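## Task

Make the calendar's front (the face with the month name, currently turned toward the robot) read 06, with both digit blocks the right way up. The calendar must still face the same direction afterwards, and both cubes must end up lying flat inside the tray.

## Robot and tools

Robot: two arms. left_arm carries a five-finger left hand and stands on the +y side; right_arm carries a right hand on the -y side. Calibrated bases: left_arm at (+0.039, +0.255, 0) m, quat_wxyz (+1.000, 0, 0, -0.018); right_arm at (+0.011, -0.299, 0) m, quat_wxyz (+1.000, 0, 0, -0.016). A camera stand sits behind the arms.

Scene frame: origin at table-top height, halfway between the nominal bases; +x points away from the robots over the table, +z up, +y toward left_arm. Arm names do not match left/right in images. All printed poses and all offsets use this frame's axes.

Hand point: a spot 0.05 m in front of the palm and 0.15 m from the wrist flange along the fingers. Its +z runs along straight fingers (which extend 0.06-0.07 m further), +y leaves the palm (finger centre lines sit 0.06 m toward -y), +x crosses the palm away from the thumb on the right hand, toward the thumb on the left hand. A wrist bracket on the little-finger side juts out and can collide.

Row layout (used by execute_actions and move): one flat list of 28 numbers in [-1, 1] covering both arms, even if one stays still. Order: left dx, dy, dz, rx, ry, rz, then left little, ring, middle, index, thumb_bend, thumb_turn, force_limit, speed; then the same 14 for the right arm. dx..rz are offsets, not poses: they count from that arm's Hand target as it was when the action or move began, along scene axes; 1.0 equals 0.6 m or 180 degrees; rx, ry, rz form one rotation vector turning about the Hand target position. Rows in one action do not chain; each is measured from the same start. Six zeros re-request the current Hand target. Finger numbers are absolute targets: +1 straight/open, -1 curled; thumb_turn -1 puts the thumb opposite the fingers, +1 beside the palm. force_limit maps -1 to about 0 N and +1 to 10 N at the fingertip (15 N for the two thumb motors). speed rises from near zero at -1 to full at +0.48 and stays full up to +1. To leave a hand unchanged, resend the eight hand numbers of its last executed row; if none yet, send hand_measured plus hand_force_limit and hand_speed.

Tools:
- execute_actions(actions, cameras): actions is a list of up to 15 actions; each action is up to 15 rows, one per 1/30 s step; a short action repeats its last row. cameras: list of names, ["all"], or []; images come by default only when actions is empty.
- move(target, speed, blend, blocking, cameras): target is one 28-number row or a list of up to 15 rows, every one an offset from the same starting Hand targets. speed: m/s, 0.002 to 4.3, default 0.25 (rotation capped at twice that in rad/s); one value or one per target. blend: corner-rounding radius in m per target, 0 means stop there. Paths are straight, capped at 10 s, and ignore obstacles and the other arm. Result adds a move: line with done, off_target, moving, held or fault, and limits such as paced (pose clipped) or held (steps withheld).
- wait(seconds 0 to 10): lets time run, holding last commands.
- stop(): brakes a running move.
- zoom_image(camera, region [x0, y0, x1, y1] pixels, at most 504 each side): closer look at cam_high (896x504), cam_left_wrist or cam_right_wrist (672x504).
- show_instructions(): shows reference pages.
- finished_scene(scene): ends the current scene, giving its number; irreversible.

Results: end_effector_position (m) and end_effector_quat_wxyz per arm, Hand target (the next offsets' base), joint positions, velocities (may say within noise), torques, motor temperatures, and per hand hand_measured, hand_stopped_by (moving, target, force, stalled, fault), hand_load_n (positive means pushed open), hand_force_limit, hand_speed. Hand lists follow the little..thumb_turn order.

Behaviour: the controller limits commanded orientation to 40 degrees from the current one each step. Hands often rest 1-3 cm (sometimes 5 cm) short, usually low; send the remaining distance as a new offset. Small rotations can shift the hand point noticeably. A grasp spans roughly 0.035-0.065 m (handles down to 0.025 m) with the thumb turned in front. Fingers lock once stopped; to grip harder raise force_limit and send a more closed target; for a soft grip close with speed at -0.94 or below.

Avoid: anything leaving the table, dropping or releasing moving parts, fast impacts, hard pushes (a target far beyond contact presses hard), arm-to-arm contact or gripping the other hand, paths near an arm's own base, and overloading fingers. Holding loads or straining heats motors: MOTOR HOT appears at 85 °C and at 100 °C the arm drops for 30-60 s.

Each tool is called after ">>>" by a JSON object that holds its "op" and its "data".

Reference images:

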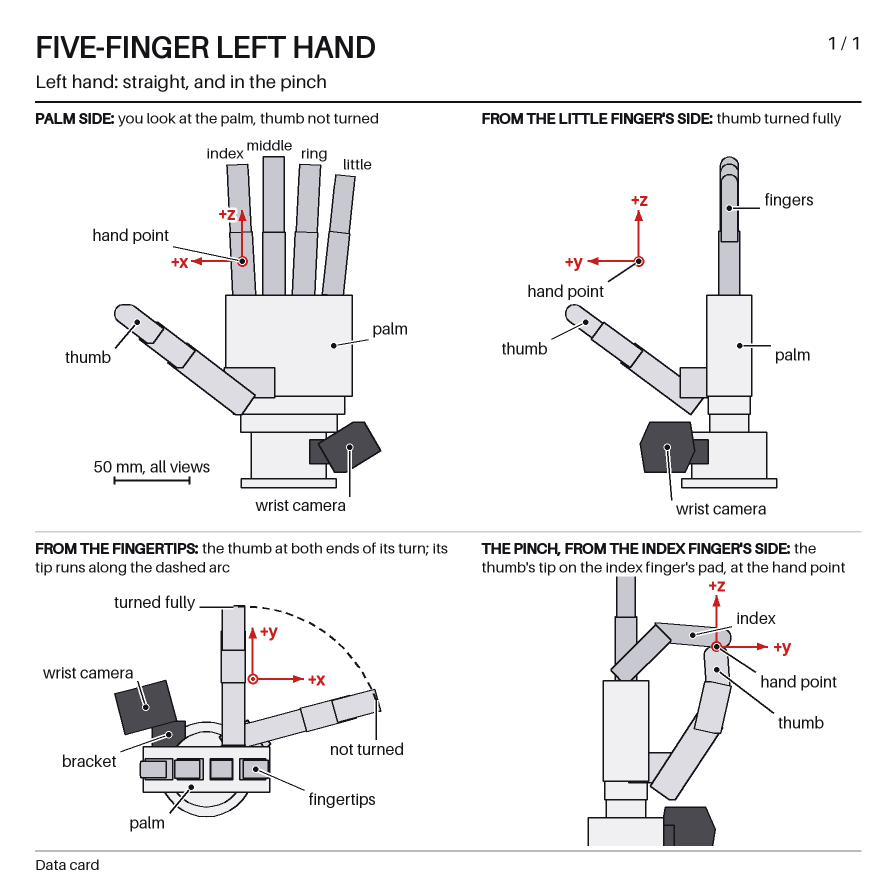

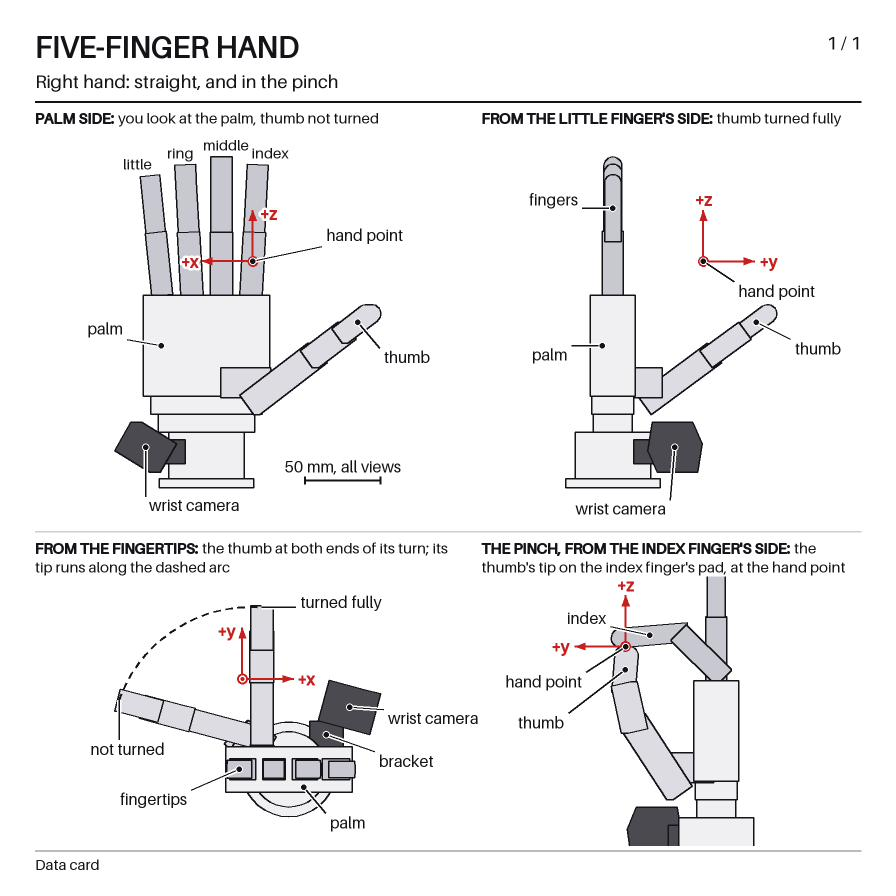

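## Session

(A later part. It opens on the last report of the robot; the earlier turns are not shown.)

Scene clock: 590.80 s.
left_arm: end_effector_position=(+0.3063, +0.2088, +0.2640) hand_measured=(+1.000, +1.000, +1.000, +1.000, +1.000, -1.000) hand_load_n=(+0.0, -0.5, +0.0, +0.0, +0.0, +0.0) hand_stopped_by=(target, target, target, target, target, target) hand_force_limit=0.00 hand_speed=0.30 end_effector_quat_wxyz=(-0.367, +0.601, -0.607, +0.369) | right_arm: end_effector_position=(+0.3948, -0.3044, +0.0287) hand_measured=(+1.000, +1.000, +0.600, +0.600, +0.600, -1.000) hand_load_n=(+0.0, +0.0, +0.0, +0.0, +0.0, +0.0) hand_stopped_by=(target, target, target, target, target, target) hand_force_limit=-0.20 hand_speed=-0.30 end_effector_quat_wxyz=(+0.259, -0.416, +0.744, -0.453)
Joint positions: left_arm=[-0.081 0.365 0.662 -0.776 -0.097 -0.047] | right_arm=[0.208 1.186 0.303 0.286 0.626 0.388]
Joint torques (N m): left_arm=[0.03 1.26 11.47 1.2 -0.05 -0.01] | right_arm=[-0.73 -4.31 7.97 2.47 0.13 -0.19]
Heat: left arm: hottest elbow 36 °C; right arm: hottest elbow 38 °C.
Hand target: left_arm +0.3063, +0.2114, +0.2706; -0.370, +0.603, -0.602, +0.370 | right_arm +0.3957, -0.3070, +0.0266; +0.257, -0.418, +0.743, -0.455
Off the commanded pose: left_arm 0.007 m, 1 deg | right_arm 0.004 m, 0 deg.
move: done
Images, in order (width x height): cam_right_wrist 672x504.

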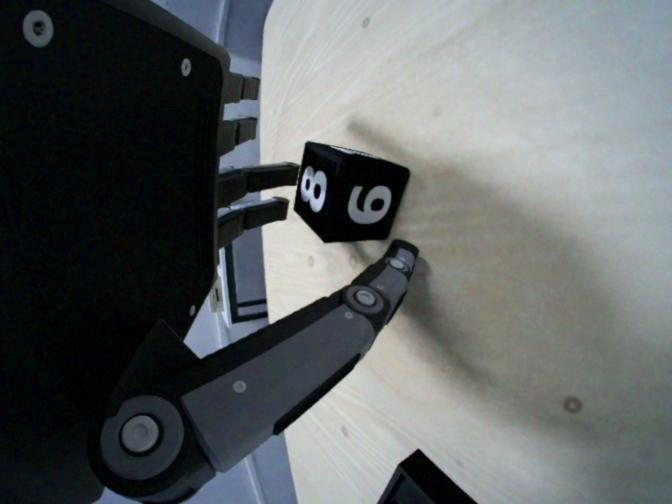

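>>> {"op": "move", "data": {"target": [[0,0,0,0,0,0,1,1,1,1,1,-1,0,0.3,-0.007,-0.014,0.05,0,0,0,1,1,0.6,0.6,0.6,-1,-0.2,-0.3],[0,0,0,0,0,0,1,1,1,1,1,-1,0,0.3,-0.0065,-0.0125,-0.002,0,0,0,1,1,0.6,0.6,0.55,-1,-0.2,-0.3]], "speed": 0.12, "cameras": ["cam_right_wrist"]}}

>>> {"op": "zoom_image", "data": {"camera": "cam_right_wrist", "region": [240, 120, 480, 330]}}

Scene clock: 601.73 s.
left_arm: end_effector_position=(+0.3063, +0.2088, +0.2640) hand_measured=(+1.000, +1.000, +1.000, +1.000, +1.000, -1.000) hand_load_n=(+0.0, +0.0, +0.0, +0.0, +0.0, +0.0) hand_stopped_by=(target, target, target, target, target, target) hand_force_limit=0.00 hand_speed=0.30 end_effector_quat_wxyz=(-0.367, +0.601, -0.607, +0.369) | right_arm: end_effector_position=(+0.3895, -0.3132, +0.0259) hand_measured=(+1.000, +1.000, +0.600, +0.600, +0.550, -1.000) hand_load_n=(+0.0, +0.0, +0.0, +0.0, +0.0, +0.0) hand_stopped_by=(target, target, target, target, target, target) hand_force_limit=-0.20 hand_speed=-0.30 end_effector_quat_wxyz=(+0.257, -0.417, +0.745, -0.453)
Joint positions: left_arm=[-0.081 0.365 0.662 -0.776 -0.097 -0.047] | right_arm=[0.176 1.175 0.285 0.302 0.6 0.366]
Joint torques (N m): left_arm=[0.09 1.2 11.47 1.2 -0.05 -0.01] | right_arm=[-0.44 -4.13 8.2 2.45 0.24 -0.17]
Heat: left arm: hottest elbow 36 °C; right arm: hottest elbow 38 °C.
Hand target: left_arm +0.3063, +0.2114, +0.2706; -0.370, +0.603, -0.602, +0.370 | right_arm +0.3918, -0.3145, +0.0254; +0.257, -0.418, +0.743, -0.455
Off the commanded pose: left_arm 0.007 m, 1 deg | right_arm 0.003 m, 0 deg.
move: done
Images, in order (width x height): cam_right_wrist 672x504.

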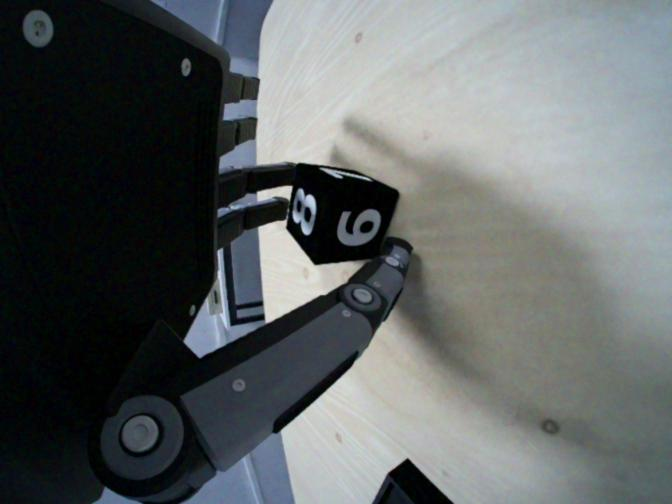

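Scaled by 2.100 from the camera's 672x504 image, which has a finer 960x720 frame.

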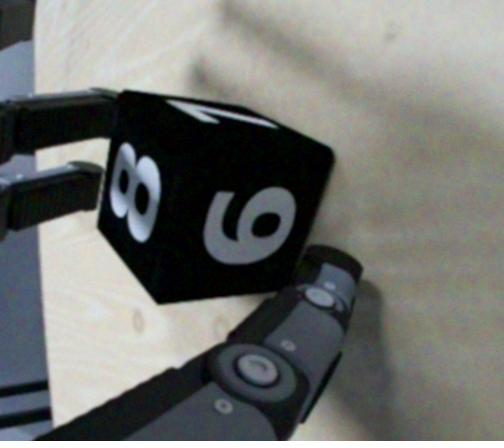

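>>> {"op": "execute_actions", "data": {"actions": [[[0,0,0,0,0,0,1,1,1,1,1,-1,0,0.3,0,0,0,0,0,0,1,1,0.35,0.35,0.33,-1,-0.2,-0.3]],[[0,0,0,0,0,0,1,1,1,1,1,-1,0,0.3,0,0,0,0,0,0,1,1,-0.1,-0.1,-0.2,-1,-0.2,-0.88]],[[0,0,0,0,0,0,1,1,1,1,1,-1,0,0.3,0,0,0,0,0,0,1,1,-0.1,-0.1,-0.2,-1,-0.2,-0.88]]], "cameras": ["cam_right_wrist"]}}

>>> {"op": "zoom_image", "data": {"camera": "cam_right_wrist", "region": [240, 120, 480, 330]}}

Scene clock: 611.97 s.
left_arm: end_effector_position=(+0.3063, +0.2088, +0.2640) hand_measured=(+1.000, +1.000, +1.000, +1.000, +1.000, -1.000) hand_load_n=(+0.0, +0.0, +0.0, +0.0, +0.0, +0.0) hand_stopped_by=(target, target, target, target, target, target) hand_force_limit=0.00 hand_speed=0.30 end_effector_quat_wxyz=(-0.367, +0.601, -0.607, +0.369) | right_arm: end_effector_position=(+0.3902, -0.3131, +0.0267) hand_measured=(+1.000, +1.000, +0.242, +0.230, +0.288, -1.000) hand_load_n=(+0.0, +0.0, +3.0, +7.0, +12.5, -1.0) hand_stopped_by=(target, target, force, force, force, target) hand_force_limit=-0.20 hand_speed=-0.88 end_effector_quat_wxyz=(+0.259, -0.416, +0.744, -0.453)
Joint positions: left_arm=[-0.081 0.365 0.662 -0.776 -0.097 -0.047] | right_arm=[0.176 1.175 0.285 0.306 0.6 0.366]
Joint torques (N m): left_arm=[0.03 1.2 11.47 1.2 -0.05 -0.01] | right_arm=[-0.5 -4.19 8.18 2.28 0.23 -0.17]
Heat: left arm: hottest elbow 36 °C; right arm: hottest elbow 39 °C.
Hand target: left_arm +0.3063, +0.2114, +0.2706; -0.370, +0.603, -0.602, +0.370 | right_arm +0.3918, -0.3145, +0.0254; +0.257, -0.418, +0.743, -0.455
Off the commanded pose: left_arm 0.007 m, 1 deg | right_arm 0.002 m, 0 deg.
Images, in order (width x height): cam_right_wrist 672x504.

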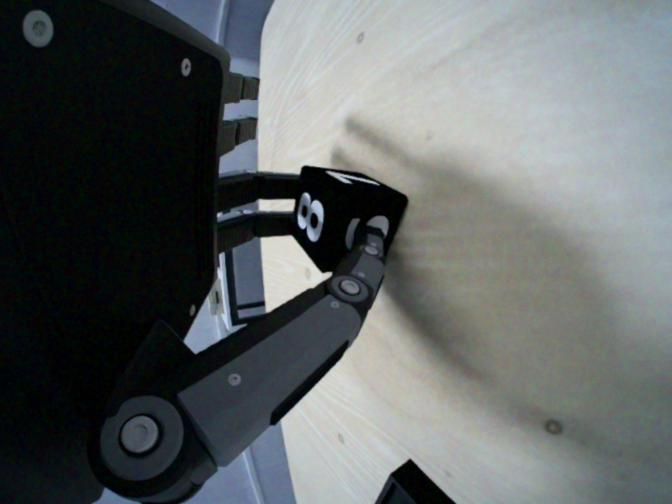

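Scaled by 2.100 from the camera's 672x504 image, which has a finer 960x720 frame.

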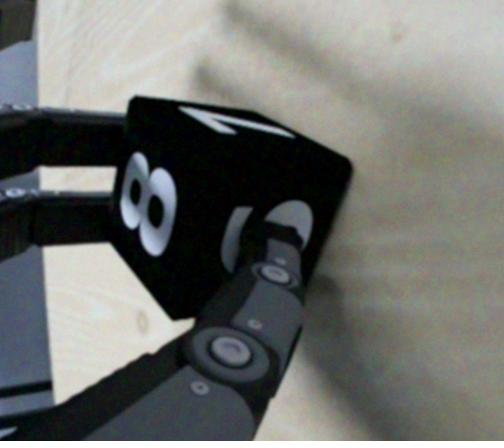

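>>> {"op": "move", "data": {"target": [[0,0,0,0,0,0,1,1,1,1,1,-1,0,0.3,0.01,0.0,0.06,0,0,0,1,1,-0.1,-0.1,-0.2,-1,-0.2,-0.88],[0,0,0,0,0,0,1,1,1,1,1,-1,0,0.3,0.0,0.05,0.2,0,0,0.02,1,1,-0.1,-0.1,-0.2,-1,-0.2,-0.88],[0,0,0,0,0,0,1,1,1,1,1,-1,0,0.3,-0.06,0.316,0.17,0,0,0.087,1,1,-0.1,-0.1,-0.2,-1,-0.2,-0.88],[0,0,0,0,0,0,1,1,1,1,1,-1,0,0.3,-0.066,0.316,0.1,0,0,0.087,1,1,-0.1,-0.1,-0.2,-1,-0.2,-0.88]], "speed": [0.12,0.2,0.3,0.15], "blend": [0.01,0.02,0.01,0], "cameras": ["cam_right_wrist","cam_high"]}}

>>> {"op": "zoom_image", "data": {"camera": "cam_right_wrist", "region": [270, 110, 500, 310]}}

>>> {"op": "zoom_image", "data": {"camera": "cam_high", "region": [395, 170, 465, 235]}}

Scene clock: 643.47 s.
left_arm: end_effector_position=(+0.3063, +0.2088, +0.2640) hand_measured=(+1.000, +1.000, +1.000, +1.000, +1.000, -1.000) hand_load_n=(+0.0, +0.0, +0.0, +0.0, +0.0, +0.0) hand_stopped_by=(target, target, target, target, target, target) hand_force_limit=0.00 hand_speed=0.30 end_effector_quat_wxyz=(-0.367, +0.601, -0.607, +0.369) | right_arm: end_effector_position=(+0.3499, -0.1299, +0.0850) hand_measured=(+1.000, +1.000, +0.242, +0.230, +0.288, -1.000) hand_load_n=(+0.0, +0.0, +2.5, +7.0, +12.5, -0.5) hand_stopped_by=(target, target, force, force, force, target) hand_force_limit=-0.20 hand_speed=-0.88 end_effector_quat_wxyz=(+0.309, -0.521, +0.677, -0.418)
Joint positions: left_arm=[-0.081 0.365 0.662 -0.776 -0.097 -0.047] | right_arm=[0.788 1.054 0.464 -0.202 0.869 0.64]
Joint torques (N m): left_arm=[0.03 1.26 11.47 1.2 -0.05 -0.01] | right_arm=[0.21 -4.07 9.8 2.18 0.64 0.04]
Heat: left arm: hottest elbow 36 °C; right arm: hottest elbow 39 °C.
Hand target: left_arm +0.3063, +0.2114, +0.2706; -0.370, +0.603, -0.602, +0.370 | right_arm +0.3521, -0.1250, +0.0852; +0.316, -0.516, +0.679, -0.416
Off the commanded pose: left_arm 0.007 m, 1 deg | right_arm 0.006 m, 1 deg.
move: done
Images, in order (width x height): cam_high 896x504, cam_right_wrist 672x504.

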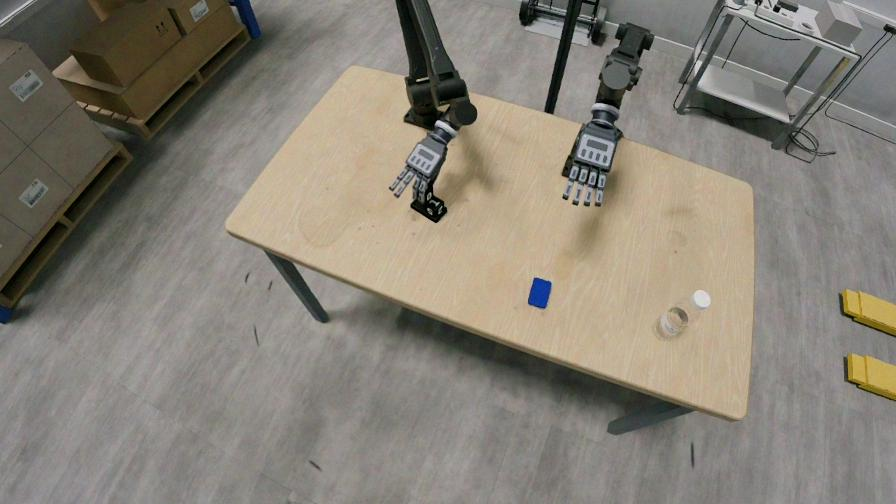

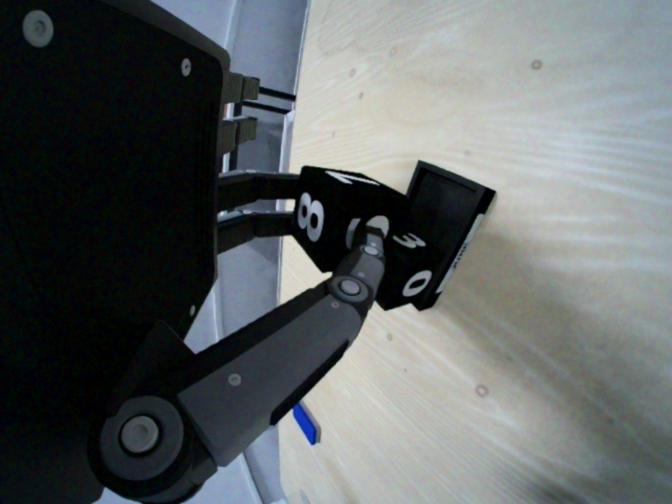

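Scaled by 2.191 from the camera's 672x504 image, which has a finer 960x720 frame.

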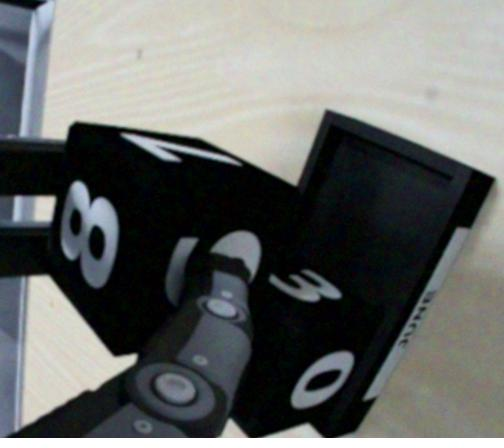

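Scaled by 7.200 from the camera's 896x504 image, which has a finer 1280x720 frame.

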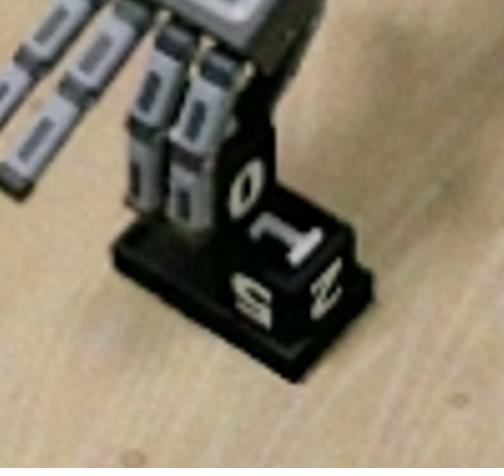

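>>> {"op": "move", "data": {"target": [[0,0,0,0,0,0,1,1,1,1,1,-1,0,0.3,-0.025,-0.025,-0.045,0,0,0,1,1,-0.1,-0.1,-0.2,-1,-0.2,-0.88]], "speed": 0.1, "cameras": ["cam_right_wrist","cam_high"]}}

>>> {"op": "zoom_image", "data": {"camera": "cam_right_wrist", "region": [280, 120, 460, 300]}}

>>> {"op": "zoom_image", "data": {"camera": "cam_high", "region": [400, 180, 460, 230]}}

Scene clock: 683.77 s.
left_arm: end_effector_position=(+0.3063, +0.2088, +0.2640) hand_measured=(+1.000, +1.000, +1.000, +1.000, +1.000, -1.000) hand_load_n=(+0.0, +0.0, +0.0, +0.0, +0.0, +0.0) hand_stopped_by=(target, target, target, target, target, target) hand_force_limit=0.00 hand_speed=0.30 end_effector_quat_wxyz=(-0.367, +0.601, -0.607, +0.369) | right_arm: end_effector_position=(+0.3459, -0.1359, +0.0741) hand_measured=(+1.000, +1.000, +0.242, +0.230, +0.288, -1.000) hand_load_n=(+0.0, +0.0, +4.5, +6.5, +11.0, -1.0) hand_stopped_by=(target, target, force, force, force, target) hand_force_limit=-0.20 hand_speed=-0.88 end_effector_quat_wxyz=(+0.329, -0.503, +0.681, -0.419)
Joint positions: left_arm=[-0.081 0.365 0.662 -0.776 -0.097 -0.047] | right_arm=[0.788 1.047 0.398 -0.097 0.879 0.648]
Joint torques (N m): left_arm=[0.03 1.2 11.47 1.2 -0.05 -0.01] | right_arm=[0.15 -3.55 7.27 1.59 0.1 -0.06]
Heat: left arm: hottest elbow 37 °C; right arm: hottest elbow 39 °C.
Hand target: left_arm +0.3063, +0.2114, +0.2706; -0.370, +0.603, -0.602, +0.370 | right_arm +0.3371, -0.1400, +0.0582; +0.316, -0.516, +0.679, -0.416
Off the commanded pose: left_arm 0.007 m, 1 deg | right_arm 0.019 m, 2 deg.
move: off_target (right_arm)
Images, in order (width x height): cam_high 896x504, cam_right_wrist 672x504.

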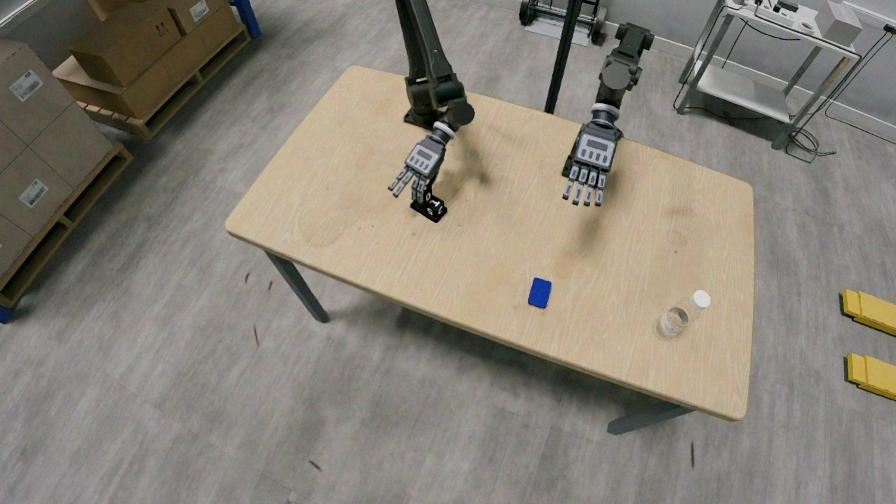

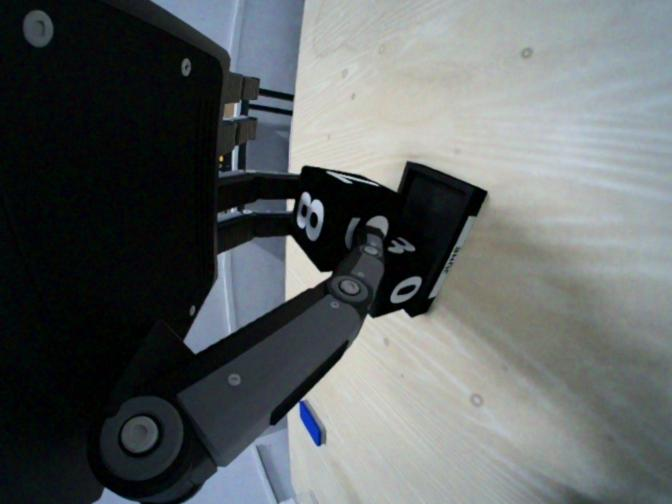

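Scaled by 2.800 from the camera's 672x504 image, which has a finer 960x720 frame.

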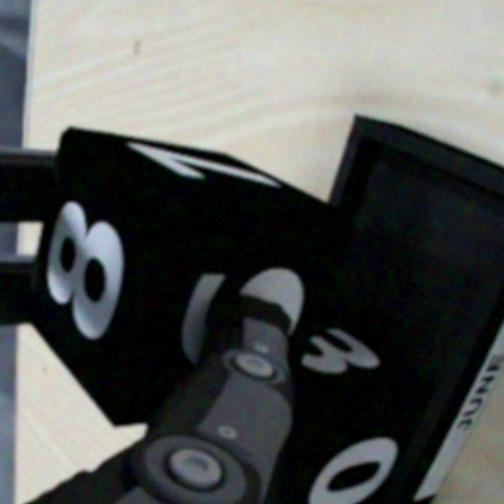

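Scaled by 8.400 from the camera's 896x504 image, which has a finer 1280x720 frame.

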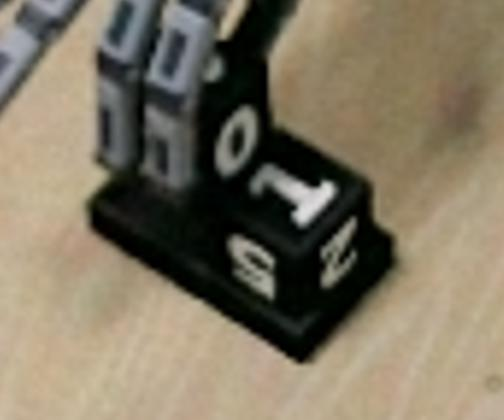

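>>> {"op": "move", "data": {"target": [[0,0,0,0,0,0,1,1,1,1,1,-1,0,0.3,0.01,0.005,0.05,0,0,0,1,1,-0.1,-0.1,-0.2,-1,-0.2,-0.88],[0,0,0,0,0,0,1,1,1,1,1,-1,0,0.3,0.0,-0.015,0.035,0,0,0,1,1,-0.1,-0.1,-0.2,-1,-0.2,-0.88]], "speed": 0.1, "cameras": ["cam_right_wrist"]}}

>>> {"op": "zoom_image", "data": {"camera": "cam_right_wrist", "region": [280, 120, 500, 310]}}

Scene clock: 693.93 s.
left_arm: end_effector_position=(+0.3063, +0.2088, +0.2640) hand_measured=(+1.000, +1.000, +1.000, +1.000, +1.000, -1.000) hand_load_n=(+0.0, +0.0, +0.0, +0.0, +0.0, +0.0) hand_stopped_by=(target, target, target, target, target, target) hand_force_limit=0.00 hand_speed=0.30 end_effector_quat_wxyz=(-0.367, +0.601, -0.607, +0.369) | right_arm: end_effector_position=(+0.3329, -0.1497, +0.0722) hand_measured=(+1.000, +1.000, +0.242, +0.230, +0.288, -1.000) hand_load_n=(+0.0, +0.0, +3.0, +6.0, +12.0, +0.0) hand_stopped_by=(target, target, force, force, force, target) hand_force_limit=-0.20 hand_speed=-0.88 end_effector_quat_wxyz=(+0.307, -0.521, +0.680, -0.415)
Joint positions: left_arm=[-0.081 0.365 0.662 -0.776 -0.097 -0.047] | right_arm=[0.773 0.988 0.391 -0.194 0.855 0.634]
Joint torques (N m): left_arm=[0.09 1.2 11.47 1.2 -0.05 -0.01] | right_arm=[-0.79 -5.01 9.78 2.17 0.36 -0.18]
Heat: left arm: hottest elbow 37 °C; right arm: hottest elbow 38 °C.
Hand target: left_arm +0.3063, +0.2114, +0.2706; -0.370, +0.603, -0.602, +0.370 | right_arm +0.3372, -0.1488, +0.0794; +0.317, -0.515, +0.679, -0.416
Off the commanded pose: left_arm 0.007 m, 1 deg | right_arm 0.008 m, 1 deg.
move: done
Images, in order (width x height): cam_right_wrist 672x504.

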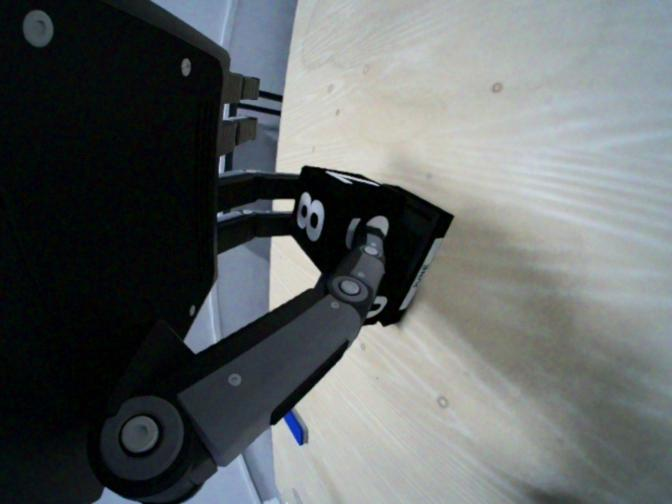

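Scaled by 2.291 from the camera's 672x504 image, which has a finer 960x720 frame.

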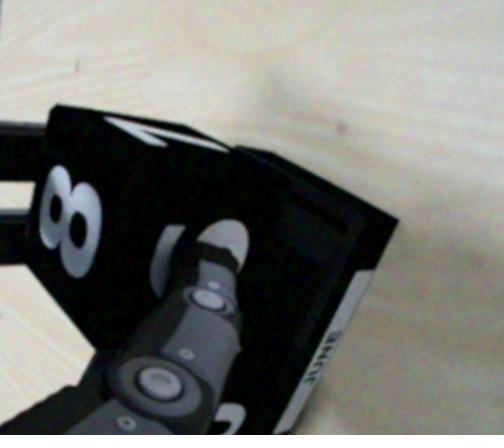

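>>> {"op": "move", "data": {"target": [[0,0,0,0,0,0,1,1,1,1,1,-1,0,0.3,0.0025,0.0015,-0.054,0,0,0,1,1,-0.1,-0.1,-0.2,-1,-0.2,-0.88]], "speed": 0.1, "cameras": ["cam_right_wrist","cam_high"]}}

>>> {"op": "zoom_image", "data": {"camera": "cam_right_wrist", "region": [280, 120, 480, 300]}}

>>> {"op": "zoom_image", "data": {"camera": "cam_high", "region": [400, 180, 460, 230]}}

Scene clock: 718.83 s.
left_arm: end_effector_position=(+0.3063, +0.2088, +0.2640) hand_measured=(+1.000, +1.000, +1.000, +1.000, +1.000, -1.000) hand_load_n=(+0.0, +0.0, +0.0, +0.0, +0.0, +0.0) hand_stopped_by=(target, target, target, target, target, target) hand_force_limit=0.00 hand_speed=0.30 end_effector_quat_wxyz=(-0.367, +0.601, -0.607, +0.369) | right_arm: end_effector_position=(+0.3352, -0.1479, +0.0470) hand_measured=(+1.000, +1.000, +0.242, +0.230, +0.288, -1.000) hand_load_n=(+0.0, +0.0, +3.0, +6.0, +12.0, +0.0) hand_stopped_by=(target, target, force, force, force, target) hand_force_limit=-0.20 hand_speed=-0.88 end_effector_quat_wxyz=(+0.316, -0.516, +0.680, -0.414)
Joint positions: left_arm=[-0.081 0.365 0.662 -0.776 -0.097 -0.047] | right_arm=[0.772 1.071 0.341 -0.038 0.854 0.632]
Joint torques (N m): left_arm=[0.03 1.2 11.47 1.2 -0.05 -0.01] | right_arm=[-0.67 -3.6 9.07 2.21 0.35 -0.18]
Heat: left arm: hottest elbow 37 °C; right arm: hottest elbow 38 °C.
Hand target: left_arm +0.3063, +0.2114, +0.2706; -0.370, +0.603, -0.602, +0.370 | right_arm +0.3387, -0.1480, +0.0470; +0.317, -0.515, +0.679, -0.416
Off the commanded pose: left_arm 0.007 m, 1 deg | right_arm 0.004 m, 0 deg.
move: done
Images, in order (width x height): cam_high 896x504, cam_right_wrist 672x504.

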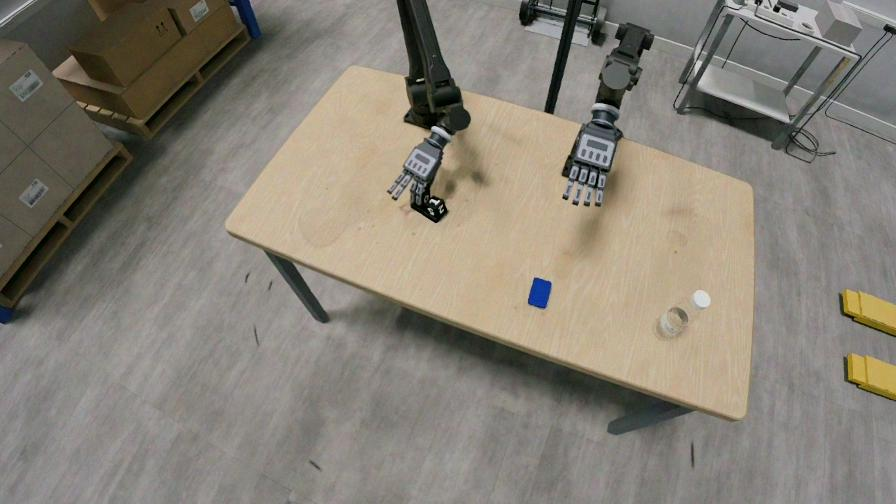

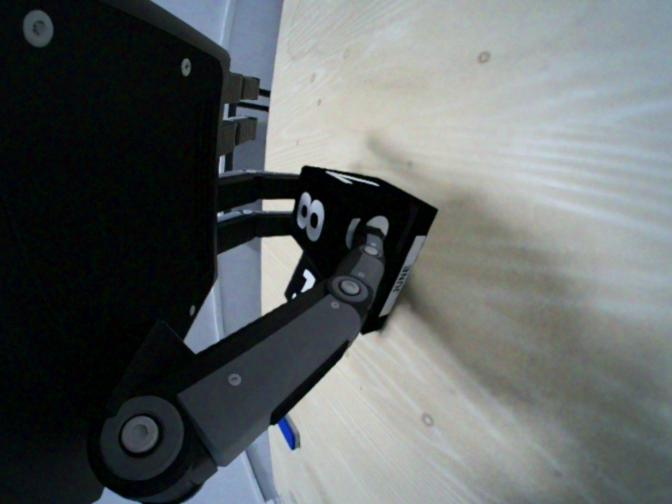

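Scaled by 2.520 from the camera's 672x504 image, which has a finer 960x720 frame.

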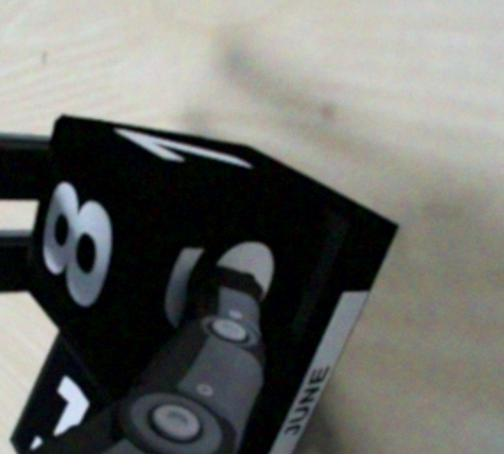

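Scaled by 8.400 from the camera's 896x504 image, which has a finer 1280x720 frame.

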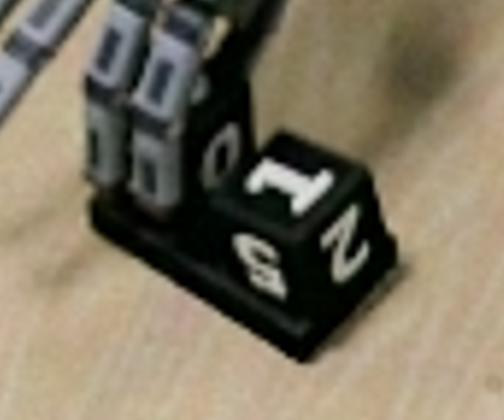

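>>> {"op": "zoom_image", "data": {"camera": "cam_right_wrist", "region": [360, 165, 445, 250]}}

>>> {"op": "zoom_image", "data": {"camera": "cam_high", "region": [408, 190, 452, 226]}}

Scaled by 5.929 from the camera's 672x504 image, which has a finer 960x720 frame.

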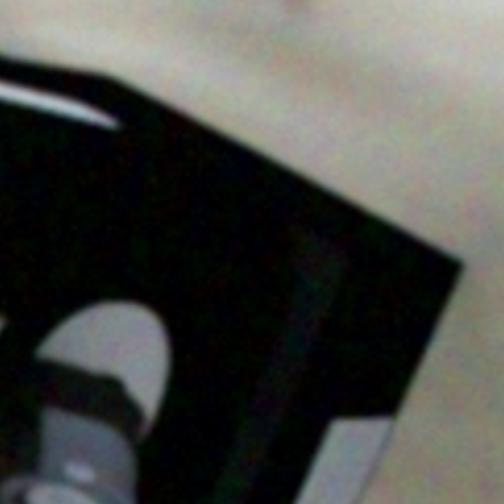

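Scaled by 11.455 from the camera's 896x504 image, which has a finer 1280x720 frame.

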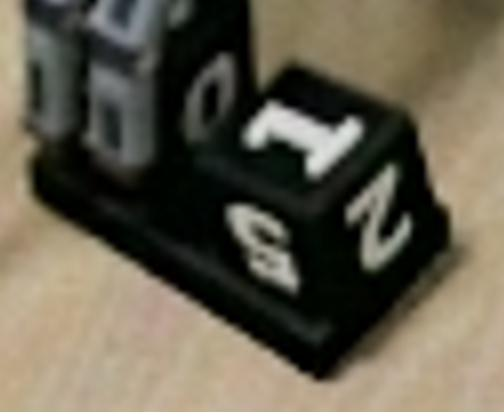

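>>> {"op": "move", "data": {"target": [[0,0,0,0,0,0,1,1,1,1,1,-1,0,0.3,0.01,0.0,0.06,0,0,0,1,1,-0.1,-0.1,-0.2,-1,-0.2,-0.88],[0,0,0,0,0,0,1,1,1,1,1,-1,0,0.3,0.008,0.045,0.065,0,0,0,1,1,-0.1,-0.1,-0.2,-1,-0.2,-0.88],[0,0,0,0,0,0,1,1,1,1,1,-1,0,0.3,0.004,0.006,0.065,0,0,0,1,1,-0.1,-0.1,-0.2,-1,-0.2,-0.88],[0,0,0,0,0,0,1,1,1,1,1,-1,0,0.3,0.003,0.006,0.0,0,0,0,1,1,-0.1,-0.1,-0.2,-1,-0.2,-0.88]], "speed": 0.12, "cameras": ["cam_right_wrist","cam_high"]}}

>>> {"op": "zoom_image", "data": {"camera": "cam_right_wrist", "region": [360, 165, 445, 250]}}

>>> {"op": "zoom_image", "data": {"camera": "cam_high", "region": [408, 190, 452, 226]}}

Scene clock: 773.67 s.
left_arm: end_effector_position=(+0.3063, +0.2088, +0.2640) hand_measured=(+1.000, +1.000, +1.000, +1.000, +1.000, -1.000) hand_load_n=(+0.0, +0.0, +0.0, +0.0, +0.0, +0.0) hand_stopped_by=(target, target, target, target, target, target) hand_force_limit=0.00 hand_speed=0.30 end_effector_quat_wxyz=(-0.367, +0.601, -0.607, +0.369) | right_arm: end_effector_position=(+0.3369, -0.1453, +0.0465) hand_measured=(+1.000, +1.000, +0.242, +0.230, +0.288, -1.000) hand_load_n=(+0.0, +0.0, +3.0, +6.0, +12.0, +0.0) hand_stopped_by=(target, target, force, force, force, target) hand_force_limit=-0.20 hand_speed=-0.88 end_effector_quat_wxyz=(+0.315, -0.515, +0.680, -0.415)
Joint positions: left_arm=[-0.081 0.365 0.662 -0.776 -0.097 -0.047] | right_arm=[0.775 1.085 0.349 -0.037 0.857 0.638]
Joint torques (N m): left_arm=[0.09 1.26 11.48 1.2 -0.05 -0.01] | right_arm=[-0.62 -3.78 9.16 2.21 0.37 -0.18]
Heat: left arm: hottest elbow 37 °C; right arm: hottest elbow 38 °C.
Hand target: left_arm +0.3063, +0.2114, +0.2706; -0.370, +0.603, -0.602, +0.370 | right_arm +0.3404, -0.1444, +0.0470; +0.317, -0.515, +0.679, -0.416
Off the commanded pose: left_arm 0.007 m, 1 deg | right_arm 0.004 m, 0 deg.
move: done
Images, in order (width x height): cam_high 896x504, cam_right_wrist 672x504.

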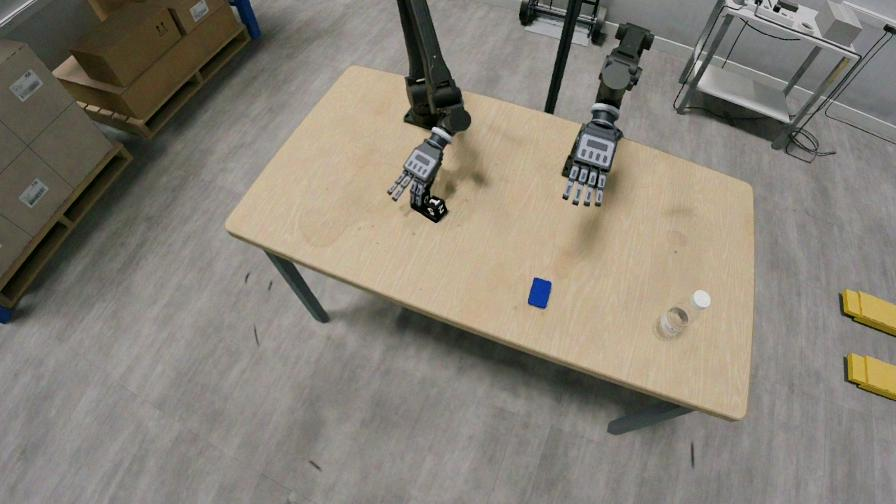

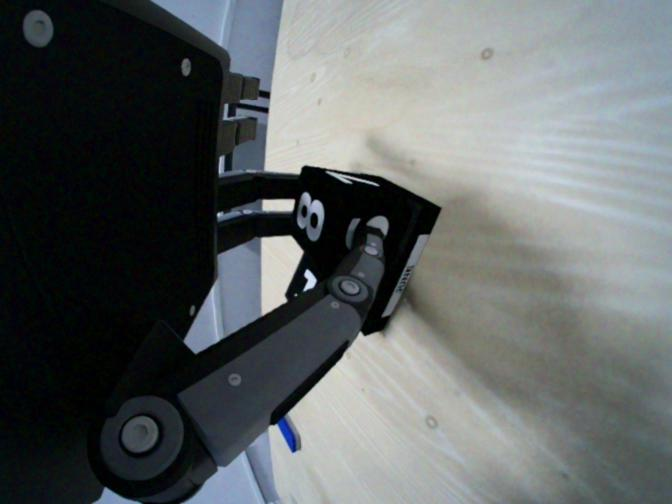

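Scaled by 5.929 from the camera's 672x504 image, which has a finer 960x720 frame.

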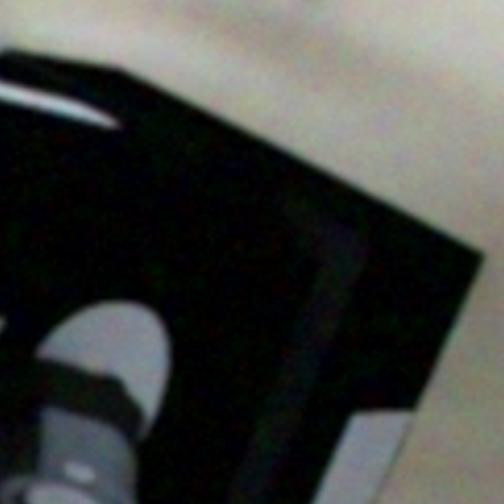

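Scaled by 11.455 from the camera's 896x504 image, which has a finer 1280x720 frame.

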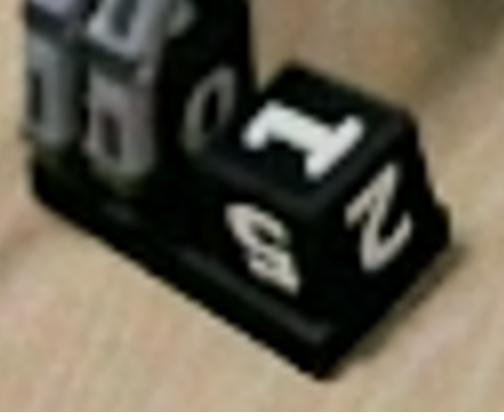

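>>> {"op": "move", "data": {"target": [[0,0,0,0,0,0,1,1,1,1,1,-1,0,0.3,0,0.0,-0.01,0,0,0,1,1,-0.1,-0.1,-0.2,-1,-0.2,-0.88]], "speed": 0.05, "cameras": ["cam_right_wrist","cam_high"]}}

>>> {"op": "zoom_image", "data": {"camera": "cam_right_wrist", "region": [360, 165, 445, 250]}}

>>> {"op": "zoom_image", "data": {"camera": "cam_high", "region": [408, 190, 452, 226]}}

Scene clock: 785.93 s.
left_arm: end_effector_position=(+0.3063, +0.2088, +0.2640) hand_measured=(+1.000, +1.000, +1.000, +1.000, +1.000, -1.000) hand_load_n=(+0.0, +0.0, +0.0, +0.0, +0.0, +0.0) hand_stopped_by=(target, target, target, target, target, target) hand_force_limit=0.00 hand_speed=0.30 end_effector_quat_wxyz=(-0.367, +0.601, -0.607, +0.369) | right_arm: end_effector_position=(+0.3392, -0.1432, +0.0440) hand_measured=(+1.000, +1.000, +0.242, +0.230, +0.288, -1.000) hand_load_n=(+0.0, +0.0, +3.0, +6.0, +12.0, -0.5) hand_stopped_by=(target, target, force, force, force, target) hand_force_limit=-0.20 hand_speed=-0.88 end_effector_quat_wxyz=(+0.319, -0.513, +0.680, -0.414)
Joint positions: left_arm=[-0.081 0.365 0.662 -0.776 -0.097 -0.047] | right_arm=[0.775 1.104 0.346 -0.006 0.857 0.637]
Joint torques (N m): left_arm=[0.09 1.26 11.47 1.2 -0.05 -0.01] | right_arm=[-0.62 -3.66 8.51 2.15 0.37 -0.18]
Heat: left arm: hottest elbow 37 °C; right arm: hottest elbow 38 °C.
Hand target: left_arm +0.3063, +0.2114, +0.2706; -0.370, +0.603, -0.602, +0.370 | right_arm +0.3405, -0.1444, +0.0410; +0.317, -0.515, +0.679, -0.416
Off the commanded pose: left_arm 0.007 m, 1 deg | right_arm 0.004 m, 0 deg.
move: done
Images, in order (width x height): cam_high 896x504, cam_right_wrist 672x504.

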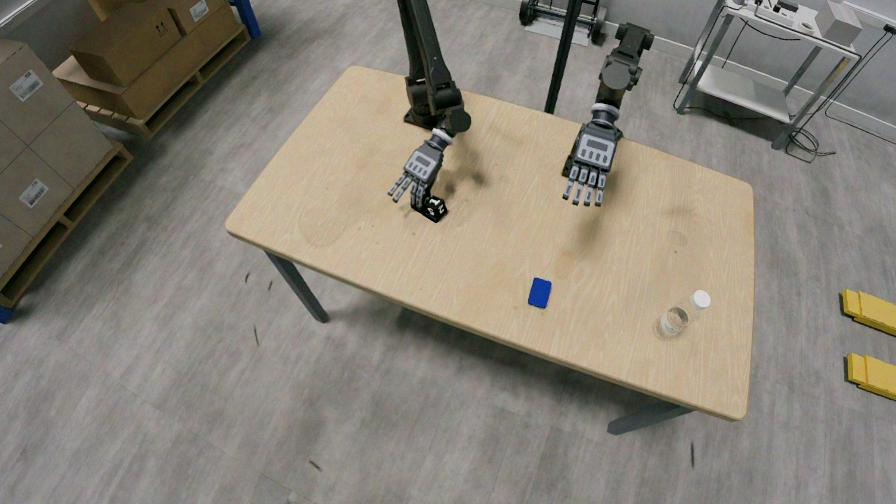

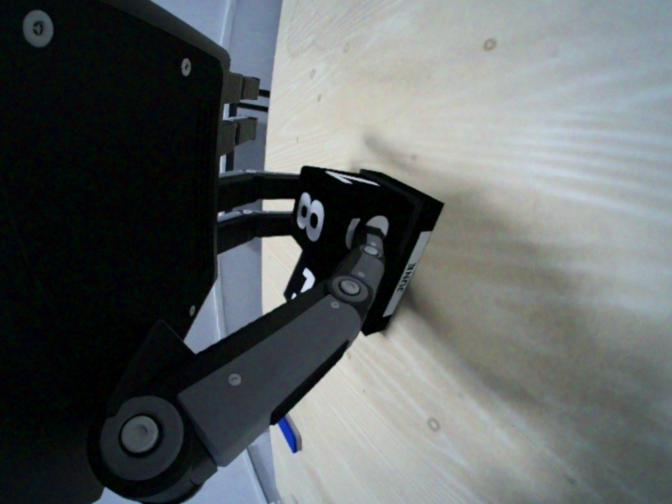

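Scaled by 5.929 from the camera's 672x504 image, which has a finer 960x720 frame.

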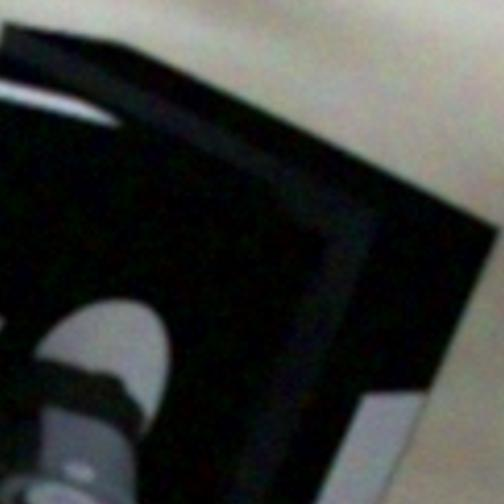

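Scaled by 11.455 from the camera's 896x504 image, which has a finer 1280x720 frame.

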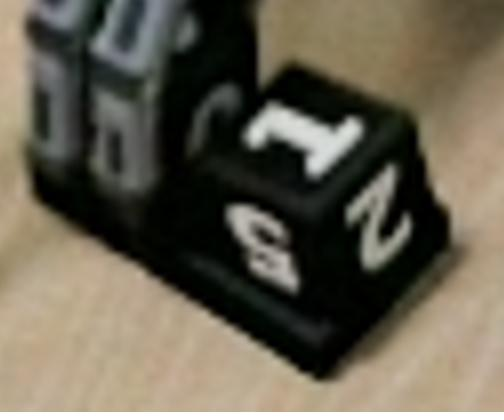

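>>> {"op": "move", "data": {"target": [[0,0,0,0,0,0,1,1,1,1,1,-1,0,0.3,0,-0.001,-0.01,0,0,0,1,1,-0.1,-0.1,-0.2,-1,-0.2,-0.88]], "speed": 0.05, "cameras": ["cam_right_wrist"]}}

>>> {"op": "zoom_image", "data": {"camera": "cam_right_wrist", "region": [360, 165, 445, 250]}}

Scene clock: 806.37 s.
left_arm: end_effector_position=(+0.3063, +0.2088, +0.2640) hand_measured=(+1.000, +1.000, +1.000, +1.000, +1.000, -1.000) hand_load_n=(+0.0, +0.0, +0.0, +0.0, +0.0, +0.0) hand_stopped_by=(target, target, target, target, target, target) hand_force_limit=0.00 hand_speed=0.30 end_effector_quat_wxyz=(-0.367, +0.601, -0.607, +0.369) | right_arm: end_effector_position=(+0.3383, -0.1437, +0.0370) hand_measured=(+1.000, +1.000, +0.242, +0.230, +0.288, -1.000) hand_load_n=(+0.5, +0.0, +3.0, +6.0, +11.5, +0.0) hand_stopped_by=(target, target, force, force, force, target) hand_force_limit=-0.20 hand_speed=-0.88 end_effector_quat_wxyz=(+0.318, -0.515, +0.680, -0.414)
Joint positions: left_arm=[-0.081 0.365 0.662 -0.776 -0.097 -0.047] | right_arm=[0.775 1.126 0.335 0.025 0.856 0.635]
Joint torques (N m): left_arm=[0.03 1.26 11.47 1.2 -0.05 -0.01] | right_arm=[-0.67 -3.84 8.43 2.17 0.38 -0.17]
Heat: left arm: hottest elbow 37 °C; right arm: hottest elbow 38 °C.
Hand target: left_arm +0.3063, +0.2114, +0.2706; -0.370, +0.603, -0.602, +0.370 | right_arm +0.3405, -0.1450, +0.0350; +0.317, -0.515, +0.679, -0.416
Off the commanded pose: left_arm 0.007 m, 1 deg | right_arm 0.003 m, 0 deg.
move: done
Images, in order (width x height): cam_right_wrist 672x504.

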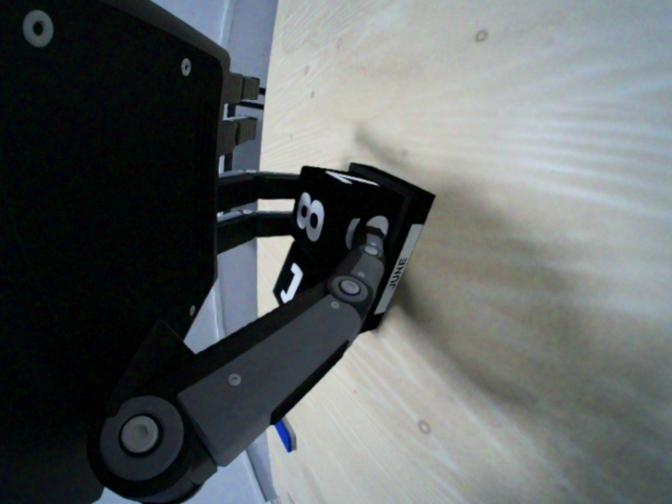

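Scaled by 5.929 from the camera's 672x504 image, which has a finer 960x720 frame.

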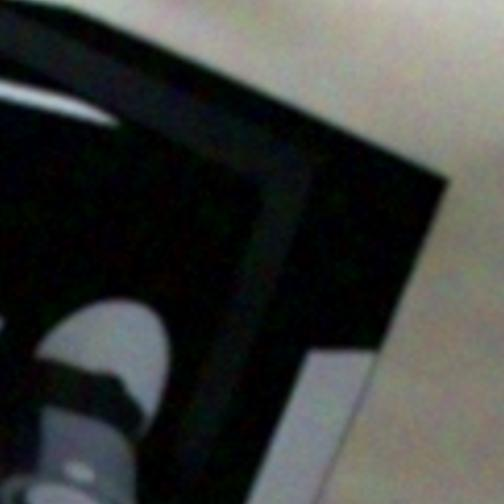

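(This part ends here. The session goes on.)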